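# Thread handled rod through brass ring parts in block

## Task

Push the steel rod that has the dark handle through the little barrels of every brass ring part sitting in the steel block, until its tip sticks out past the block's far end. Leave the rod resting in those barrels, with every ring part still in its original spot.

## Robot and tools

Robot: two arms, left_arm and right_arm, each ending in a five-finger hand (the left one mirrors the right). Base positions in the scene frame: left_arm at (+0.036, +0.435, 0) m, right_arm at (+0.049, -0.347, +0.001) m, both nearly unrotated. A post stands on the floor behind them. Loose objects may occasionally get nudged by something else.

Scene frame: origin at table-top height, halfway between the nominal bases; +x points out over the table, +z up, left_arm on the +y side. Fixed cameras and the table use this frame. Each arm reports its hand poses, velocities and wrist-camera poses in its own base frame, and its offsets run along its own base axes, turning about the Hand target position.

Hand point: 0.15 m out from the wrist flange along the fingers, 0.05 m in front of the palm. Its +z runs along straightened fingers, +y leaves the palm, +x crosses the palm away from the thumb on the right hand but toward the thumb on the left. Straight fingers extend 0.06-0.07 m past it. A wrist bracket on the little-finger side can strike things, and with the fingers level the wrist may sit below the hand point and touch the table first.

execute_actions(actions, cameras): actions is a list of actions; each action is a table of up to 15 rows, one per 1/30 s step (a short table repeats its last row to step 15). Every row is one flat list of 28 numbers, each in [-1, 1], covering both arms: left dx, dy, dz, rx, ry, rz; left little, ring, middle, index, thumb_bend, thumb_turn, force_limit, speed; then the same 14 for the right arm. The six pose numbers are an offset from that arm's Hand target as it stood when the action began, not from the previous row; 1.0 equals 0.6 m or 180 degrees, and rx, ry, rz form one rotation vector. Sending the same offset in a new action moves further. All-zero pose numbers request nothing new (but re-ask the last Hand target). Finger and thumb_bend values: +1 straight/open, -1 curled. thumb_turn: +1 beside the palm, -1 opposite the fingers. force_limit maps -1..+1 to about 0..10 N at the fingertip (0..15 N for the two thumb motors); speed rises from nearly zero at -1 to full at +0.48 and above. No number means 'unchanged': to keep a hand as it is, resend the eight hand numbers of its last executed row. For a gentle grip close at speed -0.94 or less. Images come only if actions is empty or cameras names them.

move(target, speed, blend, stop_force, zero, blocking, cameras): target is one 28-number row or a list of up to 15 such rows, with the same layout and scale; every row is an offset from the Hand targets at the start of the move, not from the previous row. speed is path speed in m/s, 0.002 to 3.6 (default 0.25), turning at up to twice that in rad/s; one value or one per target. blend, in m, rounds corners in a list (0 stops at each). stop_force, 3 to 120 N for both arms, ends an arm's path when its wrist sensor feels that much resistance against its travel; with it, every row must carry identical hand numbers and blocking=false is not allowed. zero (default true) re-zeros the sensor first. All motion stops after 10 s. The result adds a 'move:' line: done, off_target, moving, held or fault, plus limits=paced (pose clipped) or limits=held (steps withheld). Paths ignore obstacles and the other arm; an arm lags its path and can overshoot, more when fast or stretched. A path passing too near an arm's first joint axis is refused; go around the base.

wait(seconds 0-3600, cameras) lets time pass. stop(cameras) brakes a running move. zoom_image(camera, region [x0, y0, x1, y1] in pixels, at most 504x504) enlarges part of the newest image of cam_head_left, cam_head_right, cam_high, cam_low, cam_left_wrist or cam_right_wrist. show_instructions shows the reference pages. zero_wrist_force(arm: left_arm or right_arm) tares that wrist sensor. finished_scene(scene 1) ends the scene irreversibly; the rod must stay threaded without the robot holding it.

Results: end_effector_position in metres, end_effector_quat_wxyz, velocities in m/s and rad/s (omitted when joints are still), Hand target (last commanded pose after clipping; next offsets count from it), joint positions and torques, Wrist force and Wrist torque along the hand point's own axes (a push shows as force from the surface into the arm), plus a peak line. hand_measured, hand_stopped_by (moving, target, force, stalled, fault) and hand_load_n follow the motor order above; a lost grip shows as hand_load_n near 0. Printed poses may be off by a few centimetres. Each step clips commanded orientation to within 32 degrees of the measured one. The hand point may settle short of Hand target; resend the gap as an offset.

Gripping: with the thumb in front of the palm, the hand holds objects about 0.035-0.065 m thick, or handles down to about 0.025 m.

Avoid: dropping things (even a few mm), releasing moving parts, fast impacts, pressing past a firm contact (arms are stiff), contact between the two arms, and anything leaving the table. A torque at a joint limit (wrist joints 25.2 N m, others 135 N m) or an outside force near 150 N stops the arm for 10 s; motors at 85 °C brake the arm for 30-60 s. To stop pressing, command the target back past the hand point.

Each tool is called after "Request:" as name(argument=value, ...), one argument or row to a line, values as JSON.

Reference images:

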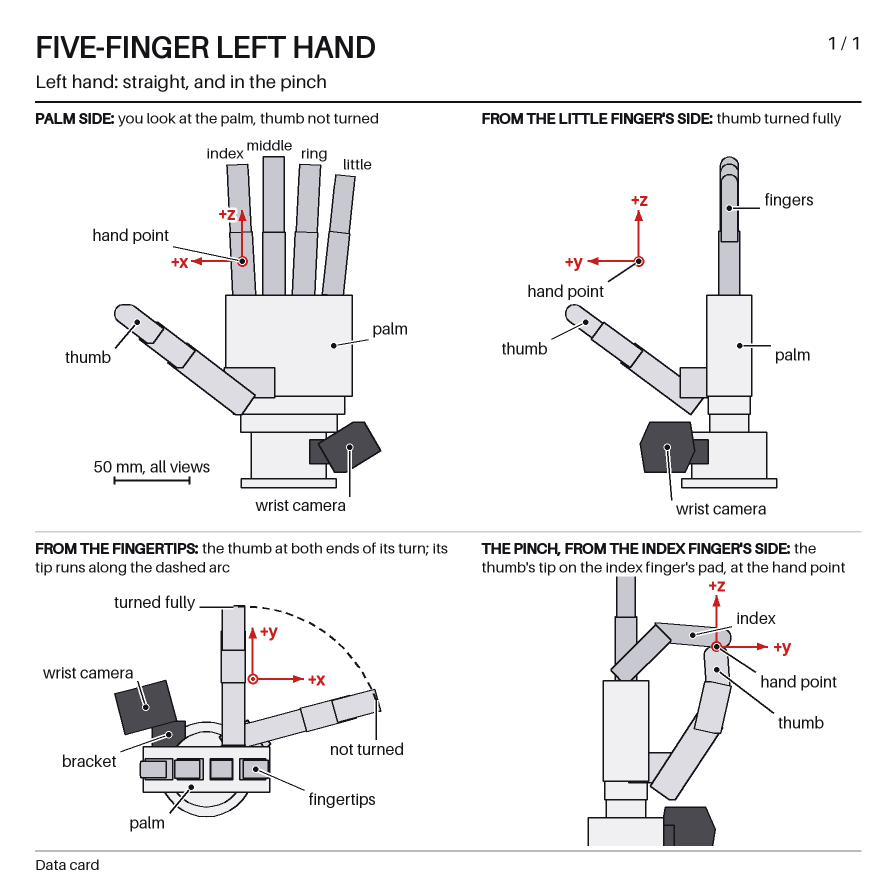

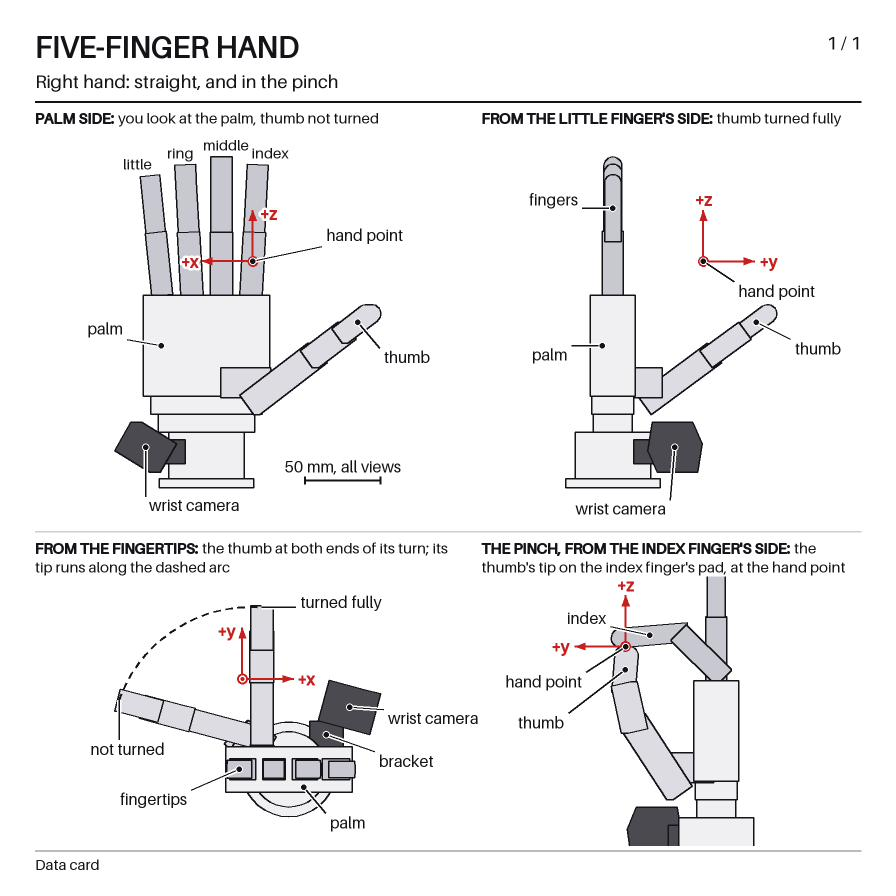

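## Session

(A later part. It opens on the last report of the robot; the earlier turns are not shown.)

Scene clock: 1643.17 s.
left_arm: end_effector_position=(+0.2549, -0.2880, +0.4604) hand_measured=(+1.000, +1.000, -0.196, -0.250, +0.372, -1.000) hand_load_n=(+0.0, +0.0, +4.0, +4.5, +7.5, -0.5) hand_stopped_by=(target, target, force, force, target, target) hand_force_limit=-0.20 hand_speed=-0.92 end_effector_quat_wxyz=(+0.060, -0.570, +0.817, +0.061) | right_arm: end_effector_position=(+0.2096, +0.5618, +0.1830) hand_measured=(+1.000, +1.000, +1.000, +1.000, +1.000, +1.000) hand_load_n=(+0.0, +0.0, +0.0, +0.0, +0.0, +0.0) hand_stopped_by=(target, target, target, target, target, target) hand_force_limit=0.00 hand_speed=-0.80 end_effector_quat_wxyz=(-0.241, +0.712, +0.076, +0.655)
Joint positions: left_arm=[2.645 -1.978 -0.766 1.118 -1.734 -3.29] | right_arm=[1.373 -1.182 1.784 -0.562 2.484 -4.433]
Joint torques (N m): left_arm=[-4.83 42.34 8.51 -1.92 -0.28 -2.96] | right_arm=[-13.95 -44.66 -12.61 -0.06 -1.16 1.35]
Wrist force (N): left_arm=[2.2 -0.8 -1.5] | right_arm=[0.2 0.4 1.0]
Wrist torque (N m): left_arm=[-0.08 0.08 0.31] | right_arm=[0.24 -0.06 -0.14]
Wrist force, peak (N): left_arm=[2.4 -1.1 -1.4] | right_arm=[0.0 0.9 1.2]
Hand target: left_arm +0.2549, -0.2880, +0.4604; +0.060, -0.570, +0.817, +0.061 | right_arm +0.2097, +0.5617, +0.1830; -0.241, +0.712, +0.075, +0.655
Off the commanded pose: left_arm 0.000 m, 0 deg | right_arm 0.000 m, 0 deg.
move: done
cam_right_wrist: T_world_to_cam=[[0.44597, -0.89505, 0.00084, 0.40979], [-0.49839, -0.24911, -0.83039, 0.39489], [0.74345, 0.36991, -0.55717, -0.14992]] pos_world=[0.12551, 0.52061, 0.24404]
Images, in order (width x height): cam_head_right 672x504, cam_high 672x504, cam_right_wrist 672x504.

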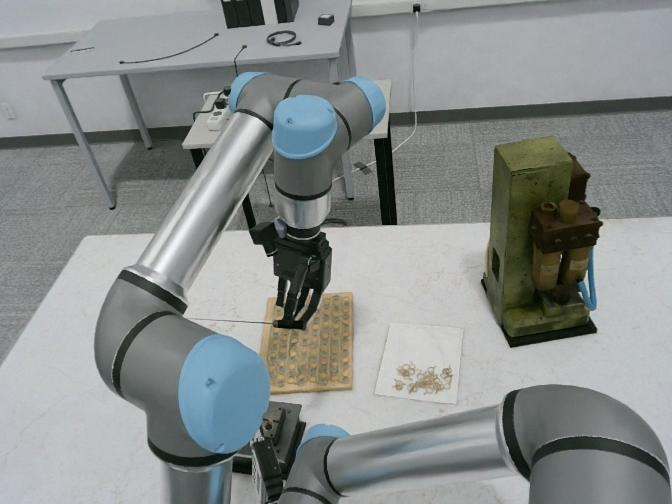

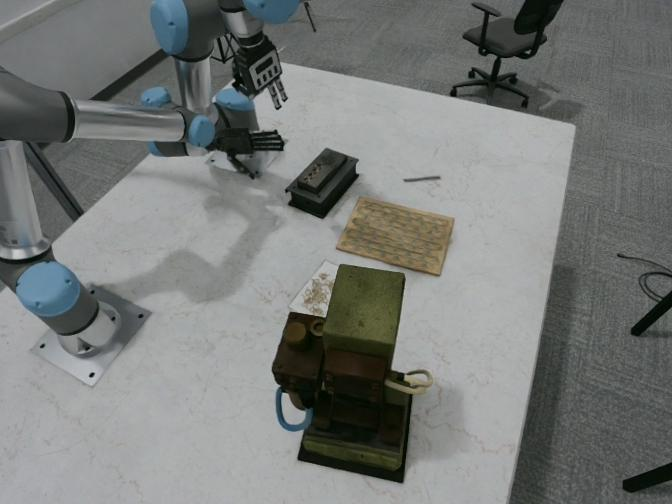

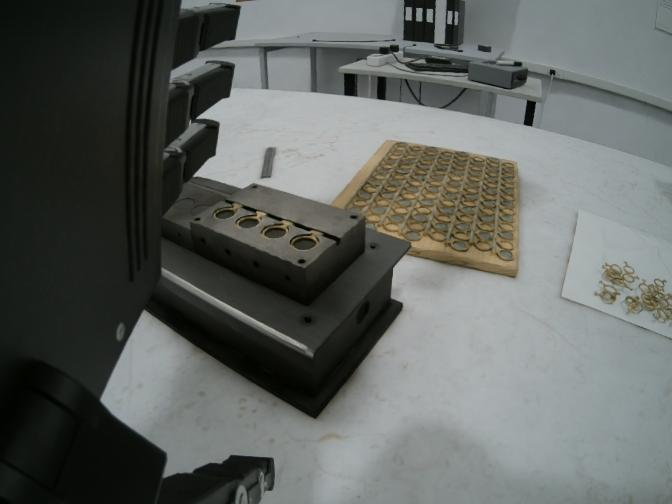

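Request:
move(
  target=[0.103,-0.155,-0.5557,0.0098,-0.0014,0, 1,1,-0.35,-0.35,0.37,-1,-0.2,-0.92, 0,0,0,0,0,0,1,1,1,1,1,1,0,-0.8],
  speed=0.1,
  cameras=["cam_right_wrist", "cam_high","cam_head_right","cam_head_left"],
)

Scene clock: 1669.27 s.
left_arm: end_effector_position=(+0.3166, -0.3810, +0.1270) hand_measured=(+1.000, +1.000, -0.196, -0.250, +0.372, -1.000) hand_load_n=(+0.0, +0.0, +4.0, +4.5, +7.5, +0.0) hand_stopped_by=(target, target, force, force, target, target) hand_force_limit=-0.20 hand_speed=-0.92 end_effector_quat_wxyz=(+0.071, -0.569, +0.816, +0.072) | right_arm: end_effector_position=(+0.2097, +0.5617, +0.1830) hand_measured=(+1.000, +1.000, +1.000, +1.000, +1.000, +1.000) hand_load_n=(-0.5, +0.0, +0.0, +0.0, +0.0, +0.0) hand_stopped_by=(target, target, target, target, target, target) hand_force_limit=0.00 hand_speed=-0.80 end_effector_quat_wxyz=(-0.241, +0.712, +0.075, +0.655)
Joint positions: left_arm=[2.534 -2.275 -1.175 1.792 -1.754 -3.404] | right_arm=[1.373 -1.182 1.784 -0.562 2.485 -4.433]
Joint torques (N m): left_arm=[4.86 52.23 27.06 -3.7 -0.8 1.13] | right_arm=[-13.97 -47.92 -13.51 0.64 -0.91 1.94]
Wrist force (N): left_arm=[1.8 -0.8 -1.3] | right_arm=[0.3 0.4 0.9]
Wrist torque (N m): left_arm=[-0.09 0.14 0.33] | right_arm=[0.25 -0.09 -0.13]
Wrist force, peak (N): left_arm=[2.6 -0.8 -1.4] | right_arm=[-0.1 0.7 1.1]
Hand target: left_arm +0.3167, -0.3810, +0.1270; +0.071, -0.569, +0.816, +0.072 | right_arm +0.2097, +0.5617, +0.1830; -0.241, +0.712, +0.075, +0.655
Off the commanded pose: left_arm 0.000 m, 0 deg | right_arm 0.000 m, 0 deg.
move: done
cam_right_wrist: T_world_to_cam=[[0.44571, -0.89518, 0.00083, 0.40985], [-0.49846, -0.24896, -0.83039, 0.39487], [0.74355, 0.36971, -0.55718, -0.1499]] pos_world=[0.12561, 0.52061, 0.24404]
Images, in order (width x height): cam_head_left 672x504, cam_head_right 672x504, cam_high 672x504, cam_right_wrist 672x504.

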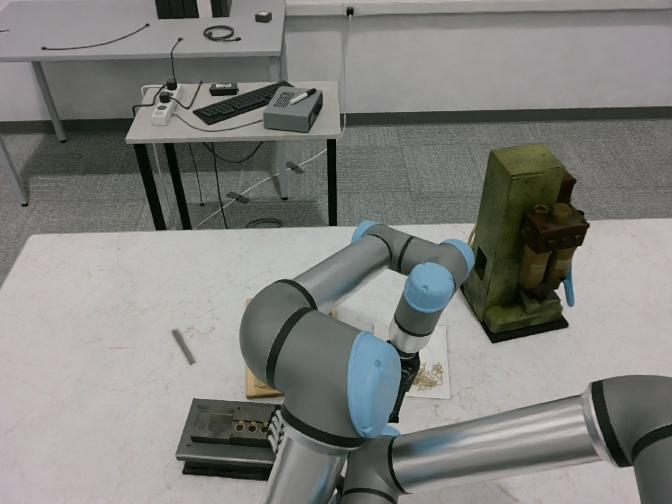

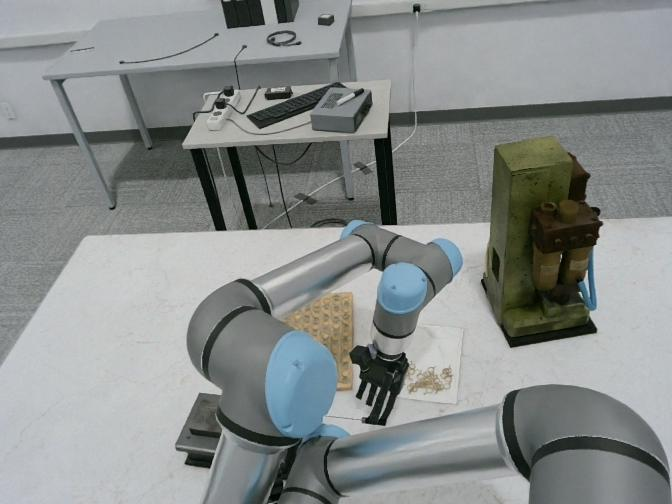

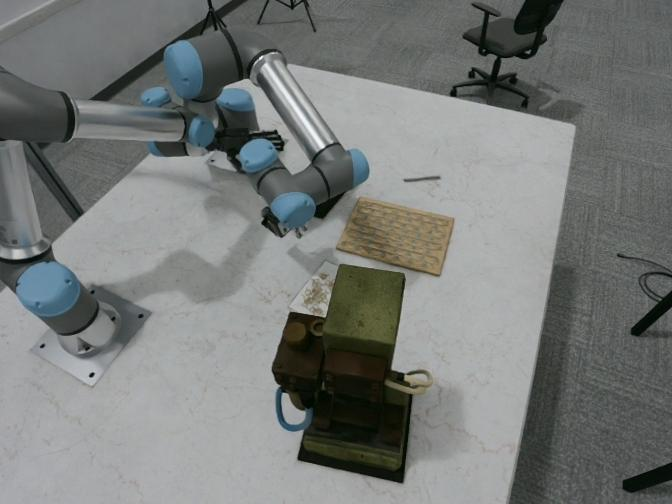

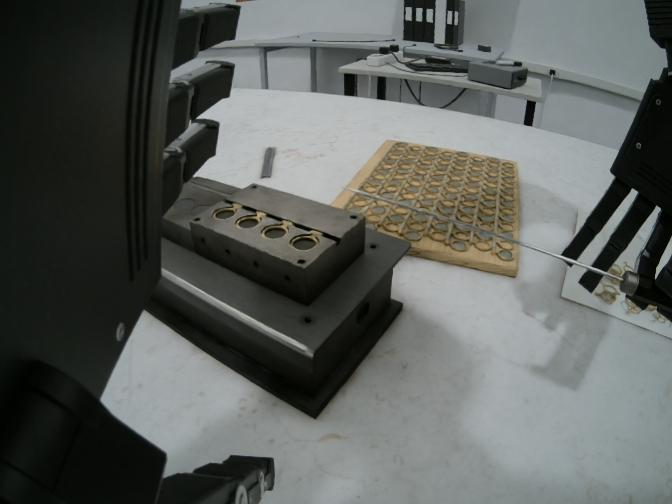

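Request:
zoom_image(
  camera="cam_right_wrist",
  region=[320, 170, 420, 260],
)

Request:
zoom_image(
  camera="cam_right_wrist",
  region=[540, 180, 672, 320],
)

Request:
zoom_image(
  camera="cam_head_right",
  region=[290, 370, 430, 470],
)

Scaled by 5.040 from the camera's image (finer frame: 960x720).

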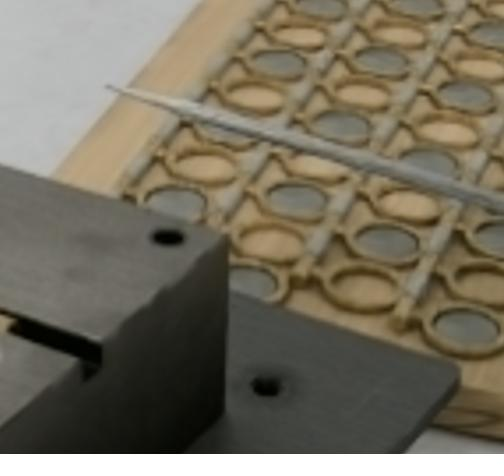

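Scaled by 3.600 from the camera's image (finer frame: 960x720).

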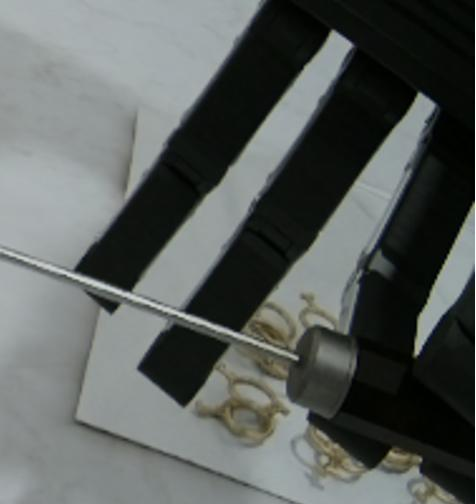

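Scaled by 3.600 from the camera's image (finer frame: 960x720).

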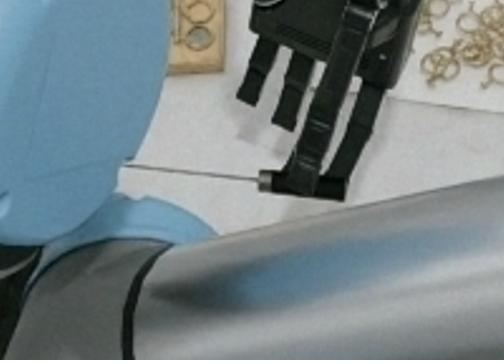

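Request:
wait(
  seconds=0.1,
  cameras=["cam_right_wrist","cam_head_left","cam_head_right","cam_high"],
)

Scene clock: 1706.77 s.
left_arm: end_effector_position=(+0.3167, -0.3810, +0.1270) hand_measured=(+1.000, +1.000, -0.196, -0.250, +0.372, -1.000) hand_load_n=(+0.0, +0.0, +4.0, +4.5, +7.5, -0.5) hand_stopped_by=(target, target, force, force, target, target) hand_force_limit=-0.20 hand_speed=-0.92 end_effector_quat_wxyz=(+0.071, -0.569, +0.816, +0.072) | right_arm: end_effector_position=(+0.2097, +0.5617, +0.1830) hand_measured=(+1.000, +1.000, +1.000, +1.000, +1.000, +1.000) hand_load_n=(+0.0, +0.0, +0.0, +0.5, +0.0, +0.0) hand_stopped_by=(target, target, target, target, target, target) hand_force_limit=0.00 hand_speed=-0.80 end_effector_quat_wxyz=(-0.241, +0.712, +0.075, +0.655)
Joint positions: left_arm=[2.535 -2.275 -1.175 1.792 -1.754 -3.404] | right_arm=[1.373 -1.182 1.784 -0.562 2.485 -4.433]
Joint torques (N m): left_arm=[5.29 36.77 12.91 -1.36 0.32 3.15] | right_arm=[-14.21 -48.13 -15.01 0.64 -1.69 1.81]
Wrist force (N): left_arm=[1.9 -0.8 -1.4] | right_arm=[0.2 0.6 1.0]
Wrist torque (N m): left_arm=[-0.09 0.12 0.33] | right_arm=[0.27 -0.08 -0.12]
Wrist force, peak (N): left_arm=[2.2 -0.6 -1.7] | right_arm=[0.1 0.6 1.2]
Hand target: left_arm +0.3167, -0.3810, +0.1270; +0.071, -0.569, +0.816, +0.072 | right_arm +0.2097, +0.5617, +0.1830; -0.241, +0.712, +0.075, +0.655
Off the commanded pose: left_arm 0.000 m, 0 deg | right_arm 0.000 m, 0 deg.
wait: 0.10 s; at rest from the start
cam_right_wrist: T_world_to_cam=[[0.44571, -0.89518, 0.00083, 0.40985], [-0.49846, -0.24896, -0.83039, 0.39487], [0.74355, 0.36971, -0.55718, -0.1499]] pos_world=[0.12561, 0.52061, 0.24404]
Images, in order (width x height): cam_head_left 672x504, cam_head_right 672x504, cam_high 672x504, cam_right_wrist 672x504.

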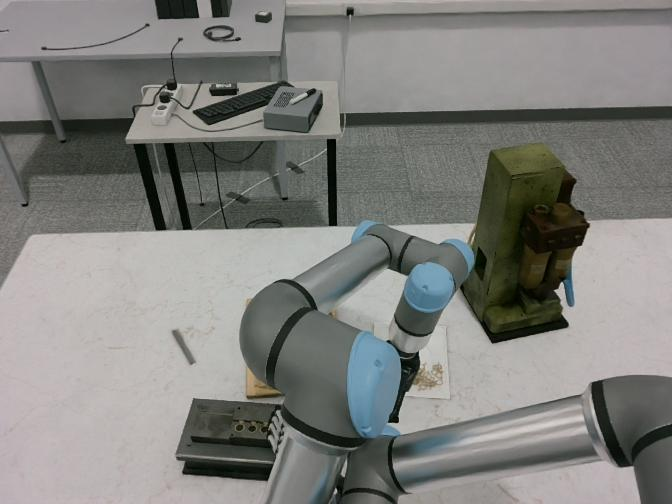

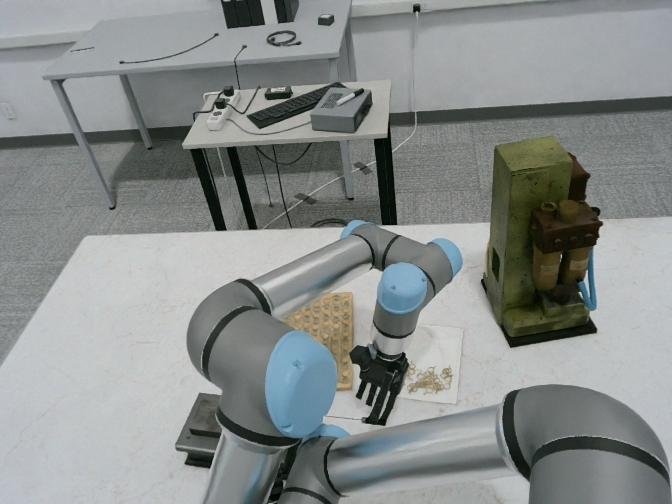

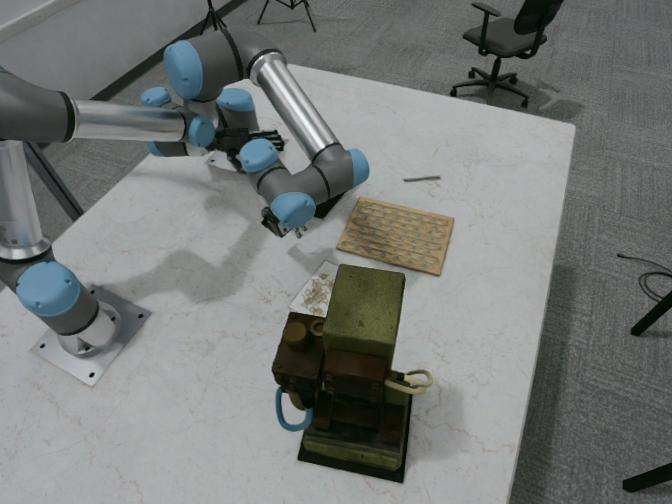

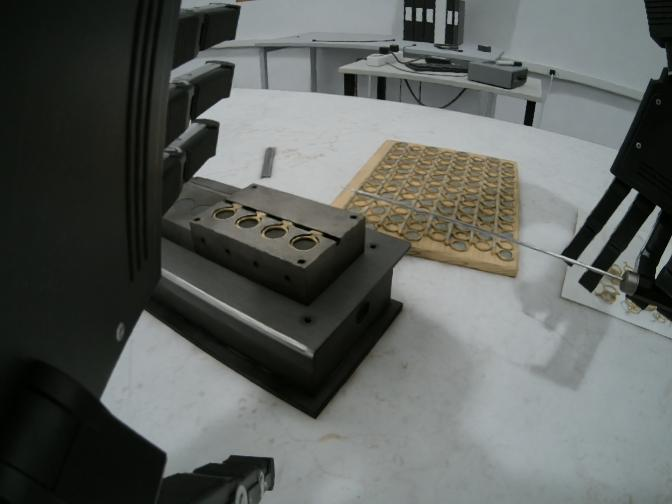

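Request:
zoom_image(
  camera="cam_right_wrist",
  region=[180, 160, 420, 340],
)

Request:
zoom_image(
  camera="cam_right_wrist",
  region=[420, 180, 672, 369],
)

Scaled by 2.100 from the camera's image (finer frame: 960x720).

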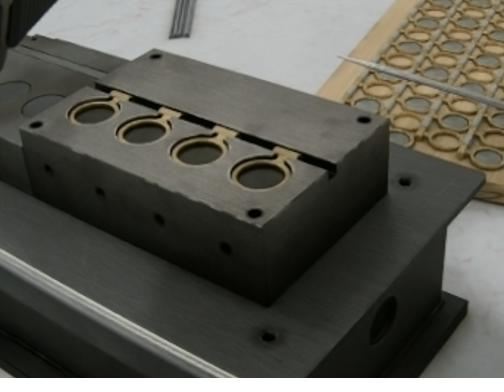

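Scaled by 2.000 from the camera's image (finer frame: 960x720).

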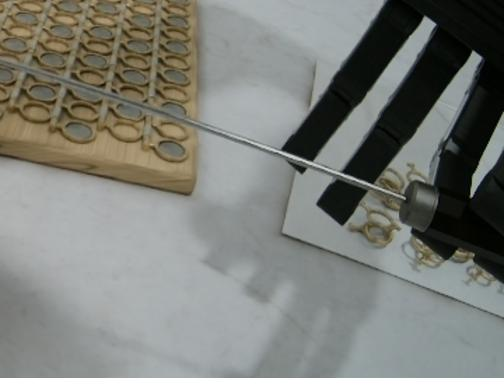

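Request:
move(
  target=[0,0,0,0,0,0,1,1,-0.35,-0.35,0.37,-1,-0.2,-0.92,-0.0333,-0.0167,0.1667,-0.0297,0.0597,0,1,1,1,1,1,1,0,-0.8],
  speed=0.12,
  cameras=["cam_right_wrist"],
)

Scene clock: 1797.77 s.
left_arm: end_effector_position=(+0.3167, -0.3810, +0.1270) hand_measured=(+1.000, +1.000, -0.196, -0.250, +0.372, -1.000) hand_load_n=(-0.5, +0.0, +4.0, +4.5, +7.5, -0.5) hand_stopped_by=(target, target, force, force, target, target) hand_force_limit=-0.20 hand_speed=-0.92 end_effector_quat_wxyz=(+0.071, -0.569, +0.816, +0.072) | right_arm: end_effector_position=(+0.2093, +0.5613, +0.1851) hand_measured=(+1.000, +1.000, +1.000, +1.000, +1.000, +1.000) hand_load_n=(+0.0, +0.0, +0.0, +0.0, +0.0, +0.0) hand_stopped_by=(target, target, target, target, target, target) hand_force_limit=0.00 hand_speed=-0.80 end_effector_quat_wxyz=(-0.240, +0.714, +0.076, +0.654)
Joint positions: left_arm=[2.535 -2.275 -1.175 1.792 -1.754 -3.404] | right_arm=[1.373 -1.185 1.779 -0.546 2.485 -4.427]
Joint torques (N m): left_arm=[6.4 35.85 4.45 -1.49 0.54 2.89] | right_arm=[-13.86 -39.37 -27.18 0.97 -1.33 1.95]
Wrist force (N): left_arm=[2.4 -0.7 -1.5] | right_arm=[0.1 0.5 0.9]
Wrist torque (N m): left_arm=[-0.07 0.05 0.35] | right_arm=[0.26 -0.07 -0.01]
Wrist force, peak (N): left_arm=[2.3 -0.6 -1.8] | right_arm=[2.6 0.2 1.0]
Hand target: left_arm +0.3167, -0.3810, +0.1270; +0.071, -0.569, +0.816, +0.072 | right_arm +0.2094, +0.5614, +0.1852; -0.241, +0.713, +0.076, +0.654 (not the last commanded pose)
Off the commanded pose: left_arm 0.000 m, 0 deg | right_arm 0.100 m, 12 deg.
move: held (right_arm; a check stopped the path); limits=held
pose unreachable (right arm): on one or more control steps of this call, first in action 0 (counted from 0), this arm could not follow its commanded pose, so it was not sent that pose on those steps. It may still have moved: this result reports where it is.
cause: moving toward the commanded pose would bring a part of the arm too close to another arm (a part of this arm just beyond joint 3 (elbow) and a part of the left arm just beyond its joint 2 (shoulder lift), 10 mm apart when this arm was first held).
cam_right_wrist: T_world_to_cam=[[0.44577, -0.89515, 0.00161, 0.4095], [-0.50177, -0.25136, -0.82768, 0.39784], [0.7413, 0.36814, -0.5612, -0.14627]] pos_world=[0.12551, 0.52041, 0.24654]

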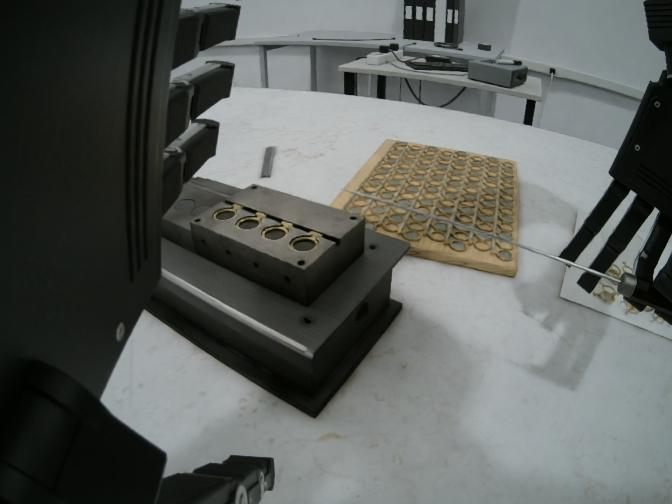

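Request:
move(
  target=[0,0,0.1,0,0,0,1,1,-0.35,-0.35,0.37,-1,-0.2,-0.92,0,0,-0.004,0,0,0,1,1,1,1,1,1,0,-0.8],
  speed=0.1,
  cameras=["cam_right_wrist"],
)

Scene clock: 1815.87 s.
left_arm: end_effector_position=(+0.3167, -0.3810, +0.1870) hand_measured=(+1.000, +1.000, -0.196, -0.250, +0.372, -1.000) hand_load_n=(+0.0, +0.0, +4.0, +4.5, +7.5, -0.5) hand_stopped_by=(target, target, force, force, target, target) hand_force_limit=-0.20 hand_speed=-0.92 end_effector_quat_wxyz=(+0.071, -0.569, +0.816, +0.072) | right_arm: end_effector_position=(+0.2094, +0.5614, +0.1828) hand_measured=(+1.000, +1.000, +1.000, +1.000, +1.000, +1.000) hand_load_n=(+0.0, +0.0, +0.0, +0.0, +0.0, +0.0) hand_stopped_by=(target, target, target, target, target, target) hand_force_limit=0.00 hand_speed=-0.80 end_effector_quat_wxyz=(-0.241, +0.713, +0.076, +0.654)
Joint positions: left_arm=[2.535 -2.238 -1.081 1.661 -1.754 -3.404] | right_arm=[1.373 -1.182 1.782 -0.551 2.485 -4.427]
Joint torques (N m): left_arm=[3.18 35.55 5.16 -2.97 -0.63 2.04] | right_arm=[-14.16 -30.82 -15.04 0.21 -1.47 1.99]
Wrist force (N): left_arm=[2.3 -0.4 -1.5] | right_arm=[0.2 0.6 1.1]
Wrist torque (N m): left_arm=[-0.03 0.07 0.33] | right_arm=[0.27 -0.08 -0.01]
Wrist force, peak (N): left_arm=[2.0 -0.4 -2.5] | right_arm=[0.3 0.8 1.3]
Hand target: left_arm +0.3167, -0.3810, +0.1870; +0.071, -0.569, +0.816, +0.072 | right_arm +0.2094, +0.5614, +0.1828; -0.241, +0.713, +0.076, +0.654
Off the commanded pose: left_arm 0.000 m, 0 deg | right_arm 0.000 m, 0 deg.
move: done
cam_right_wrist: T_world_to_cam=[[0.44578, -0.89514, 0.00117, 0.40961], [-0.50181, -0.25098, -0.82776, 0.39576], [0.74126, 0.36841, -0.56108, -0.14773]] pos_world=[0.12551, 0.52041, 0.24423]

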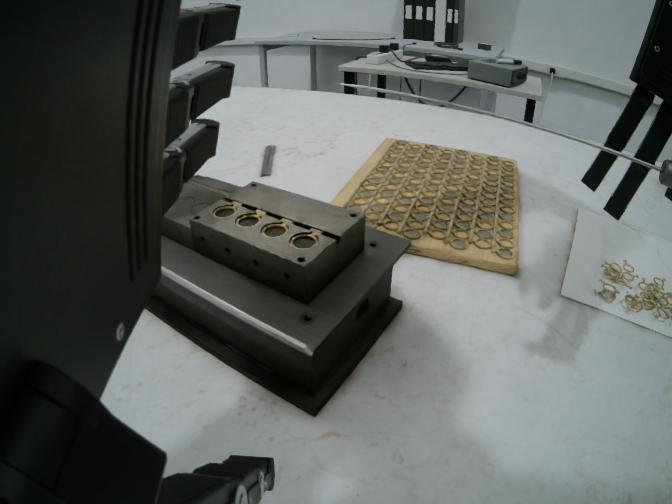

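Request:
zoom_image(
  camera="cam_right_wrist",
  region=[300, 50, 420, 140],
)

Request:
zoom_image(
  camera="cam_right_wrist",
  region=[572, 110, 672, 210],
)

Request:
zoom_image(
  camera="cam_right_wrist",
  region=[200, 180, 360, 300],
)

Scaled by 4.200 from the camera's image (finer frame: 960x720).

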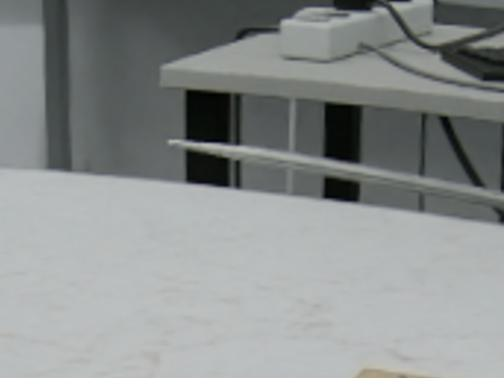

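Scaled by 5.040 from the camera's image (finer frame: 960x720).

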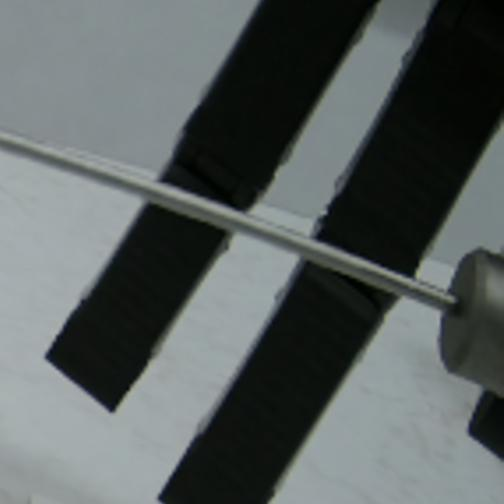

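Scaled by 3.150 from the camera's image (finer frame: 960x720).

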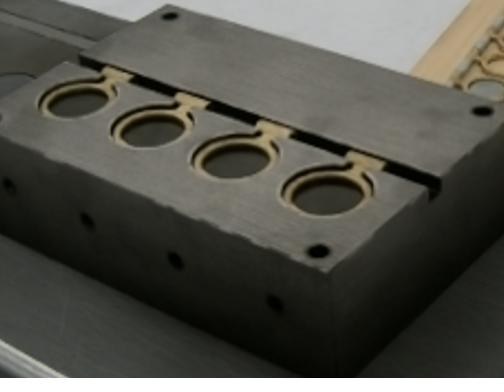

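Request:
move(
  target=[0,0,-0.1,0,0,0,1,1,-0.35,-0.35,0.37,-1,-0.2,-0.92,0,0,0,0,0,0,1,1,1,1,1,1,0,-0.8],
  speed=0.1,
  cameras=["cam_left_wrist","cam_right_wrist"],
)

Scene clock: 1852.27 s.
left_arm: end_effector_position=(+0.3166, -0.3809, +0.1269) hand_measured=(+1.000, +1.000, -0.196, -0.250, +0.372, -1.000) hand_load_n=(+0.0, +0.0, +4.0, +4.0, +8.0, -0.5) hand_stopped_by=(target, target, force, force, target, target) hand_force_limit=-0.20 hand_speed=-0.92 end_effector_quat_wxyz=(+0.071, -0.569, +0.816, +0.073) | right_arm: end_effector_position=(+0.2094, +0.5614, +0.1828) hand_measured=(+1.000, +1.000, +1.000, +1.000, +1.000, +1.000) hand_load_n=(+0.0, +0.0, +0.0, +0.0, +0.0, +0.0) hand_stopped_by=(target, target, target, target, target, target) hand_force_limit=0.00 hand_speed=-0.80 end_effector_quat_wxyz=(-0.241, +0.713, +0.076, +0.654)
Joint positions: left_arm=[2.534 -2.275 -1.175 1.792 -1.754 -3.404] | right_arm=[1.373 -1.182 1.782 -0.551 2.485 -4.427]
Joint torques (N m): left_arm=[-1.15 52.75 29.38 -2.12 -0.05 -1.25] | right_arm=[-13.47 -47.43 -25.67 0.91 -1.72 -0.99]
Wrist force (N): left_arm=[2.1 -0.6 -1.5] | right_arm=[0.1 0.4 0.9]
Wrist torque (N m): left_arm=[-0.05 0.11 0.32] | right_arm=[0.25 -0.08 -0.02]
Wrist force, peak (N): left_arm=[2.1 -0.6 -2.5] | right_arm=[0.1 0.6 1.3]
Hand target: left_arm +0.3167, -0.3810, +0.1270; +0.071, -0.569, +0.816, +0.072 | right_arm +0.2094, +0.5614, +0.1828; -0.241, +0.713, +0.076, +0.654
Off the commanded pose: left_arm 0.000 m, 0 deg | right_arm 0.000 m, 0 deg.
move: done
cam_left_wrist: T_world_to_cam=[[0.83152, -0.53773, -0.13941, -0.44002], [-0.47629, -0.81929, 0.31924, -0.20142], [-0.28588, -0.19906, -0.93736, 0.24722]] pos_world=[0.34063, -0.35242, 0.23469]
cam_right_wrist: T_world_to_cam=[[0.44578, -0.89514, 0.00117, 0.40961], [-0.50175, -0.25095, -0.82781, 0.39575], [0.7413, 0.36844, -0.56101, -0.14776]] pos_world=[0.12551, 0.52041, 0.24423]

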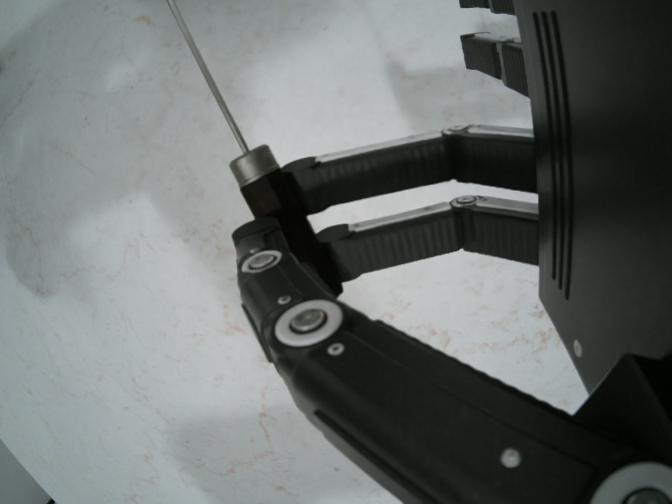

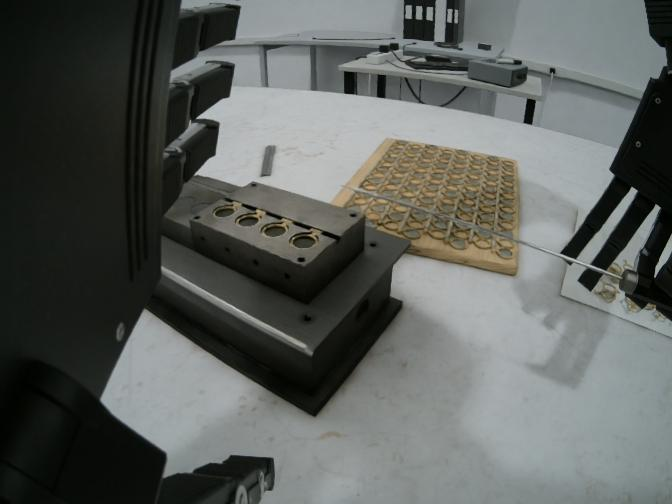

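Request:
zoom_image(
  camera="cam_left_wrist",
  region=[150, 0, 290, 170],
)

Scaled by 2.965 from the camera's image (finer frame: 960x720).

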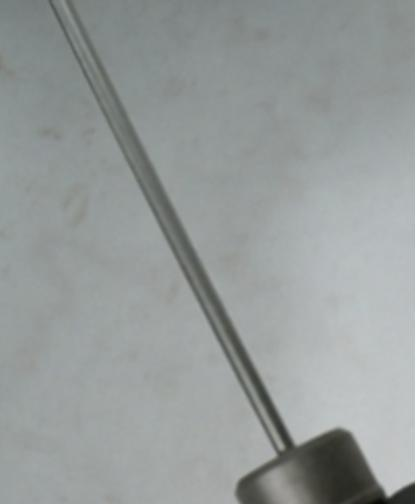

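Request:
move(
  target=[0,0,0,-0.0086,0,-0.00955,1,1,-0.35,-0.35,0.37,-1,-0.2,-0.92,0,-0.1,0,0,0,0,1,1,1,1,1,1,0,-0.8],
  speed=0.1,
  cameras=["cam_right_wrist"],
)

Scene clock: 1891.20 s.
left_arm: end_effector_position=(+0.3167, -0.3809, +0.1270) hand_measured=(+1.000, +1.000, -0.196, -0.250, +0.372, -1.000) hand_load_n=(+0.0, +0.0, +3.5, +4.0, +7.5, +0.0) hand_stopped_by=(target, target, force, force, target, target) hand_force_limit=-0.20 hand_speed=-0.92 end_effector_quat_wxyz=(+0.064, -0.558, +0.825, +0.060) | right_arm: end_effector_position=(+0.2095, +0.5015, +0.1829) hand_measured=(+1.000, +1.000, +1.000, +1.000, +1.000, +1.000) hand_load_n=(+0.0, +0.0, +0.0, +0.0, +0.0, +0.0) hand_stopped_by=(target, target, target, target, target, target) hand_force_limit=0.00 hand_speed=-0.80 end_effector_quat_wxyz=(-0.241, +0.713, +0.076, +0.654)
Joint positions: left_arm=[2.541 -2.262 -1.19 1.815 -1.735 -3.365] | right_arm=[1.344 -1.307 1.96 -0.607 2.456 -4.429]
Joint torques (N m): left_arm=[-4.95 35.48 24.62 -3.89 -1 -2.85] | right_arm=[13.21 -25.76 -12.68 0.81 2.16 -1.35]
Wrist force (N): left_arm=[2.4 -0.8 -1.5] | right_arm=[0.2 0.6 0.9]
Wrist torque (N m): left_arm=[-0.08 0.06 0.27] | right_arm=[0.26 -0.09 0.02]
Wrist force, peak (N): left_arm=[2.5 -0.7 -1.6] | right_arm=[0.7 1.5 0.4]
Hand target: left_arm +0.3167, -0.3810, +0.1270; +0.064, -0.558, +0.825, +0.060 | right_arm +0.2094, +0.5014, +0.1828; -0.241, +0.713, +0.076, +0.654
Off the commanded pose: left_arm 0.000 m, 0 deg | right_arm 0.000 m, 0 deg.
move: done
cam_right_wrist: T_world_to_cam=[[0.44566, -0.8952, 0.00105, 0.35602], [-0.50174, -0.25074, -0.82788, 0.38077], [0.74139, 0.36843, -0.5609, -0.12574]] pos_world=[0.12561, 0.46051, 0.24433]

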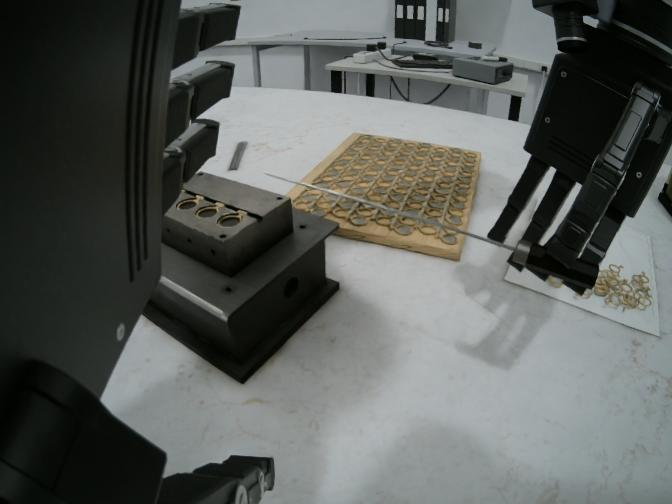

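Request:
zoom_image(
  camera="cam_right_wrist",
  region=[160, 160, 360, 280],
)

Request:
zoom_image(
  camera="cam_right_wrist",
  region=[460, 190, 620, 310],
)

Request:
zoom_image(
  camera="cam_right_wrist",
  region=[230, 150, 310, 230],
)

Scaled by 2.520 from the camera's image (finer frame: 960x720).

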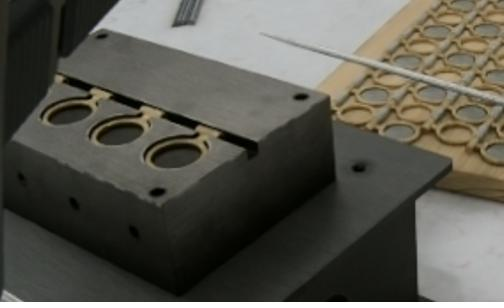

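Scaled by 3.150 from the camera's image (finer frame: 960x720).

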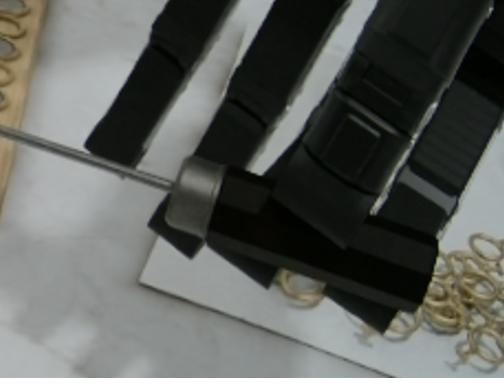

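Scaled by 6.300 from the camera's image (finer frame: 960x720).

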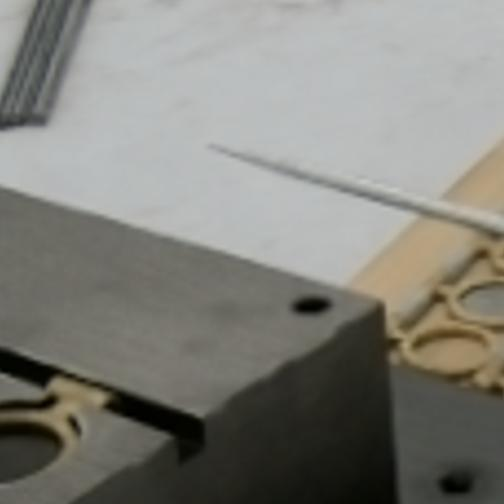

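Request:
move(
  target=[-0.003,0.016,-0.0492,0,0,0,1,1,-0.35,-0.35,0.37,-1,-0.2,-0.92,0,0.1,0,0,0,0,1,1,1,1,1,1,0,-0.8],
  speed=0.08,
  cameras=["cam_right_wrist"],
)

Request:
zoom_image(
  camera="cam_right_wrist",
  region=[240, 180, 400, 300],
)

Scene clock: 1930.63 s.
left_arm: end_effector_position=(+0.3149, -0.3713, +0.0974) hand_measured=(+1.000, +1.000, -0.196, -0.250, +0.372, -1.000) hand_load_n=(+0.0, +0.0, +4.0, +4.5, +8.0, +0.0) hand_stopped_by=(target, target, force, force, target, target) hand_force_limit=-0.20 hand_speed=-0.92 end_effector_quat_wxyz=(+0.064, -0.558, +0.825, +0.060) | right_arm: end_effector_position=(+0.2092, +0.5614, +0.1827) hand_measured=(+1.000, +1.000, +1.000, +1.000, +1.000, +1.000) hand_load_n=(+0.0, -0.5, +0.0, +0.0, +0.0, +0.0) hand_stopped_by=(target, target, target, target, target, target) hand_force_limit=0.00 hand_speed=-0.80 end_effector_quat_wxyz=(-0.241, +0.714, +0.076, +0.654)
Joint positions: left_arm=[2.554 -2.267 -1.261 1.893 -1.736 -3.352] | right_arm=[1.373 -1.182 1.782 -0.551 2.485 -4.427]
Joint torques (N m): left_arm=[-6.63 50.8 28.87 -3.29 -1.07 -0.98] | right_arm=[-11.37 -43.22 -21.17 -1.84 -1.61 1.76]
Wrist force (N): left_arm=[2.1 -0.7 -1.4] | right_arm=[0.3 0.4 0.9]
Wrist torque (N m): left_arm=[-0.08 0.10 0.18] | right_arm=[0.25 -0.10 -0.13]
Wrist force, peak (N): left_arm=[2.4 -0.6 -2.1] | right_arm=[0.5 1.5 0.5]
Hand target: left_arm +0.3149, -0.3714, +0.0974; +0.064, -0.558, +0.825, +0.060 | right_arm +0.2094, +0.5614, +0.1828; -0.241, +0.713, +0.076, +0.654
Off the commanded pose: left_arm 0.000 m, 0 deg | right_arm 0.000 m, 0 deg.
move: done
cam_right_wrist: T_world_to_cam=[[0.44588, -0.89509, 0.00125, 0.40959], [-0.50185, -0.25115, -0.82769, 0.3957], [0.74117, 0.36842, -0.56119, -0.14768]] pos_world=[0.12541, 0.52041, 0.24413]

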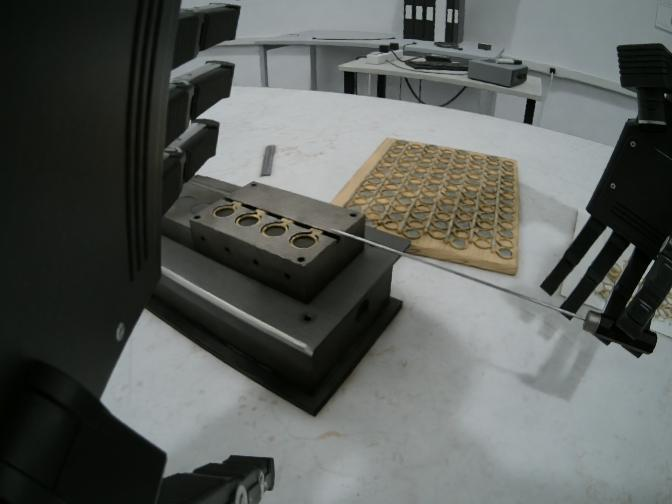

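Scaled by 3.150 from the camera's image (finer frame: 960x720).

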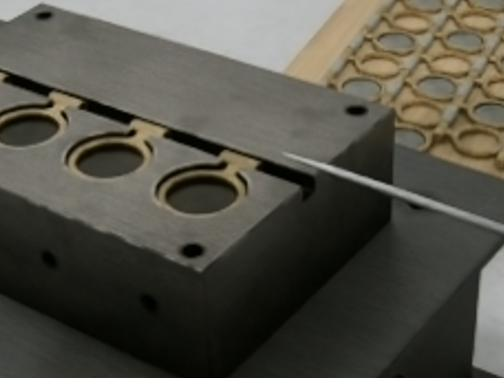

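Request:
zoom_image(
  camera="cam_right_wrist",
  region=[300, 210, 360, 255],
)

Request:
zoom_image(
  camera="cam_right_wrist",
  region=[500, 240, 620, 360],
)

Scaled by 8.400 from the camera's image (finer frame: 960x720).

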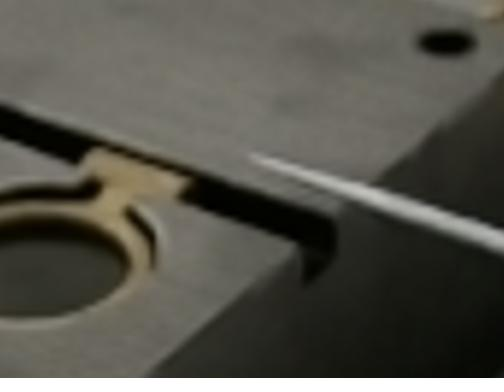

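Scaled by 4.200 from the camera's image (finer frame: 960x720).

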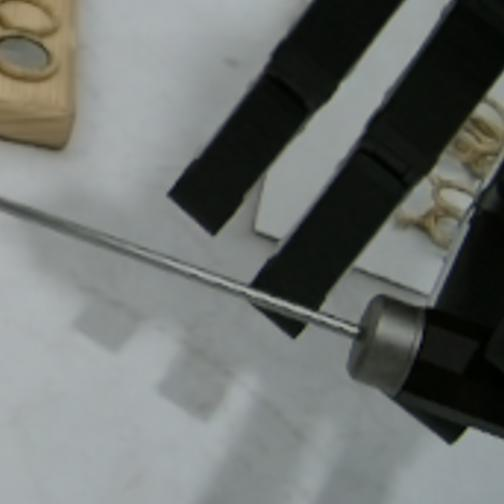

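Request:
move(
  target=[0,0,-0.0083,-0.0012,0,0,1,1,-0.35,-0.35,0.37,-1,-0.2,-0.92,0,0,0,0,0,0,1,1,1,1,1,1,0,-0.8],
  speed=0.01,
  stop_force=3,
  cameras=["cam_right_wrist"],
)

Request:
zoom_image(
  camera="cam_right_wrist",
  region=[300, 210, 360, 255],
)

Scene clock: 1959.63 s.
left_arm: end_effector_position=(+0.3148, -0.3713, +0.0924) hand_measured=(+1.000, +1.000, -0.196, -0.250, +0.372, -1.000) hand_load_n=(+0.0, +0.0, +3.0, +5.0, +7.5, +0.0) hand_stopped_by=(target, target, force, force, target, target) hand_force_limit=-0.20 hand_speed=-0.92 end_effector_quat_wxyz=(+0.063, -0.558, +0.825, +0.059) | right_arm: end_effector_position=(+0.2094, +0.5614, +0.1828) hand_measured=(+1.000, +1.000, +1.000, +1.000, +1.000, +1.000) hand_load_n=(+0.0, +0.0, +0.0, +0.0, +0.0, +0.0) hand_stopped_by=(target, target, target, target, target, target) hand_force_limit=0.00 hand_speed=-0.80 end_effector_quat_wxyz=(-0.241, +0.713, +0.076, +0.654)
Joint positions: left_arm=[2.555 -2.269 -1.269 1.906 -1.733 -3.351] | right_arm=[1.373 -1.182 1.782 -0.551 2.485 -4.427]
Joint torques (N m): left_arm=[0.15 47.27 30.08 -3.88 -1.17 1.3] | right_arm=[-13.96 -48.03 -22.67 -1.94 -2.12 -1.49]
Wrist force (N): left_arm=[2.3 -0.6 -1.7] | right_arm=[0.1 0.6 1.1]
Wrist torque (N m): left_arm=[-0.03 0.04 0.19] | right_arm=[0.27 -0.08 -0.13]
Wrist force, peak (N): left_arm=[2.4 -0.4 -1.9] | right_arm=[0.6 0.5 1.3]
Hand target: left_arm +0.3149, -0.3714, +0.0925; +0.063, -0.558, +0.825, +0.059 | right_arm +0.2094, +0.5614, +0.1828; -0.241, +0.713, +0.076, +0.654
Off the commanded pose: left_arm 0.000 m, 0 deg | right_arm 0.000 m, 0 deg.
move: done
cam_right_wrist: T_world_to_cam=[[0.44578, -0.89514, 0.00117, 0.40961], [-0.50175, -0.25095, -0.82781, 0.39575], [0.7413, 0.36844, -0.56101, -0.14776]] pos_world=[0.12551, 0.52041, 0.24423]

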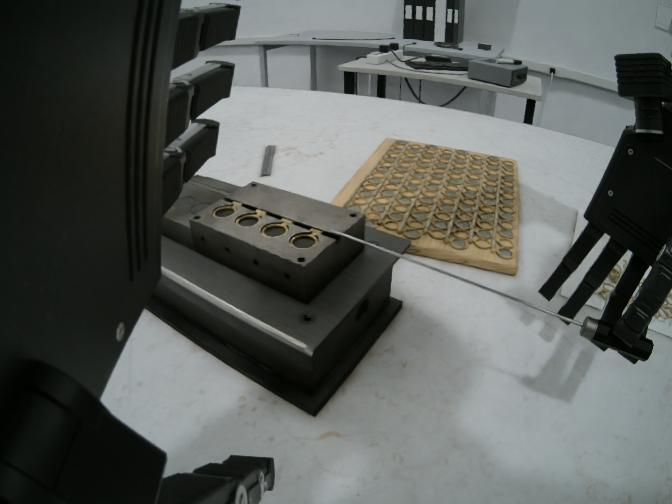

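Scaled by 8.400 from the camera's image (finer frame: 960x720).

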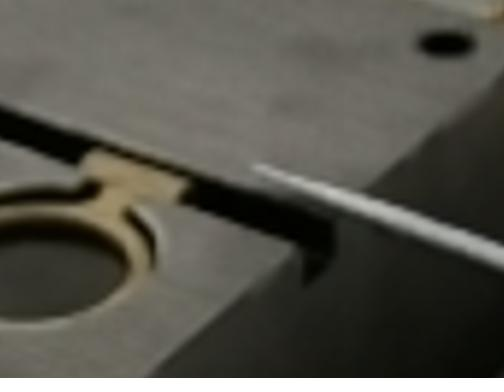

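Request:
move(
  target=[
    [0,0,0.0083,0,0,0,1,1,-0.35,-0.35,0.37,-1,-0.2,-0.92,0,0,0,0,0,0,1,1,1,1,1,1,0,-0.8],
    [-0.0097,0.0,0.0083,0,0,0,1,1,-0.35,-0.35,0.37,-1,-0.2,-0.92,0,0,0,0,0,0,1,1,1,1,1,1,0,-0.8],
  ],
  speed=0.03,
  cameras=["cam_right_wrist"],
)

Request:
zoom_image(
  camera="cam_right_wrist",
  region=[300, 210, 360, 255],
)

Scene clock: 1981.97 s.
left_arm: end_effector_position=(+0.3089, -0.3714, +0.0974) hand_measured=(+1.000, +1.000, -0.196, -0.250, +0.372, -1.000) hand_load_n=(+0.0, +0.0, +4.0, +4.5, +7.5, -0.5) hand_stopped_by=(target, target, force, force, target, target) hand_force_limit=-0.20 hand_speed=-0.92 end_effector_quat_wxyz=(+0.063, -0.558, +0.825, +0.059) | right_arm: end_effector_position=(+0.2094, +0.5614, +0.1828) hand_measured=(+1.000, +1.000, +1.000, +1.000, +1.000, +1.000) hand_load_n=(+0.0, +0.0, +0.0, +0.0, +0.0, +0.0) hand_stopped_by=(target, target, target, target, target, target) hand_force_limit=0.00 hand_speed=-0.80 end_effector_quat_wxyz=(-0.241, +0.713, +0.076, +0.654)
Joint positions: left_arm=[2.549 -2.255 -1.279 1.902 -1.732 -3.357] | right_arm=[1.373 -1.182 1.782 -0.551 2.485 -4.427]
Joint torques (N m): left_arm=[6.17 35.83 27.26 -3.83 0.87 2.08] | right_arm=[-13.79 -47.61 -13.12 -1.94 -2.12 -1.57]
Wrist force (N): left_arm=[2.2 -0.7 -1.5] | right_arm=[0.3 0.7 1.0]
Wrist torque (N m): left_arm=[-0.05 0.08 0.37] | right_arm=[0.29 -0.12 -0.11]
Wrist force, peak (N): left_arm=[2.3 -0.7 -1.9] | right_arm=[0.4 0.7 1.3]
Hand target: left_arm +0.3091, -0.3714, +0.0974; +0.063, -0.558, +0.825, +0.059 | right_arm +0.2094, +0.5614, +0.1828; -0.241, +0.713, +0.076, +0.654
Off the commanded pose: left_arm 0.000 m, 0 deg | right_arm 0.000 m, 0 deg.
move: done
cam_right_wrist: T_world_to_cam=[[0.44578, -0.89514, 0.00117, 0.40961], [-0.50175, -0.25095, -0.82781, 0.39575], [0.7413, 0.36844, -0.56101, -0.14776]] pos_world=[0.12551, 0.52041, 0.24423]

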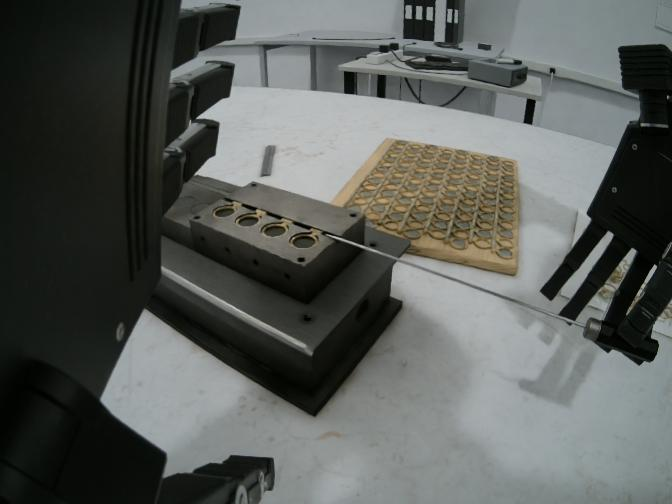

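Scaled by 8.400 from the camera's image (finer frame: 960x720).

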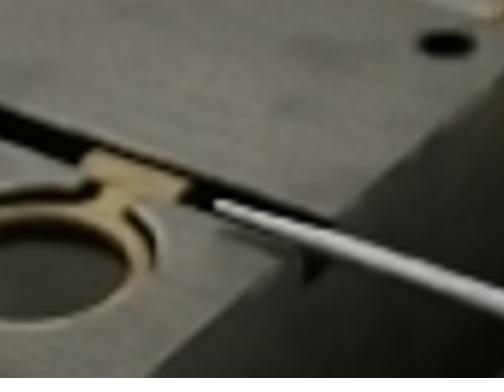

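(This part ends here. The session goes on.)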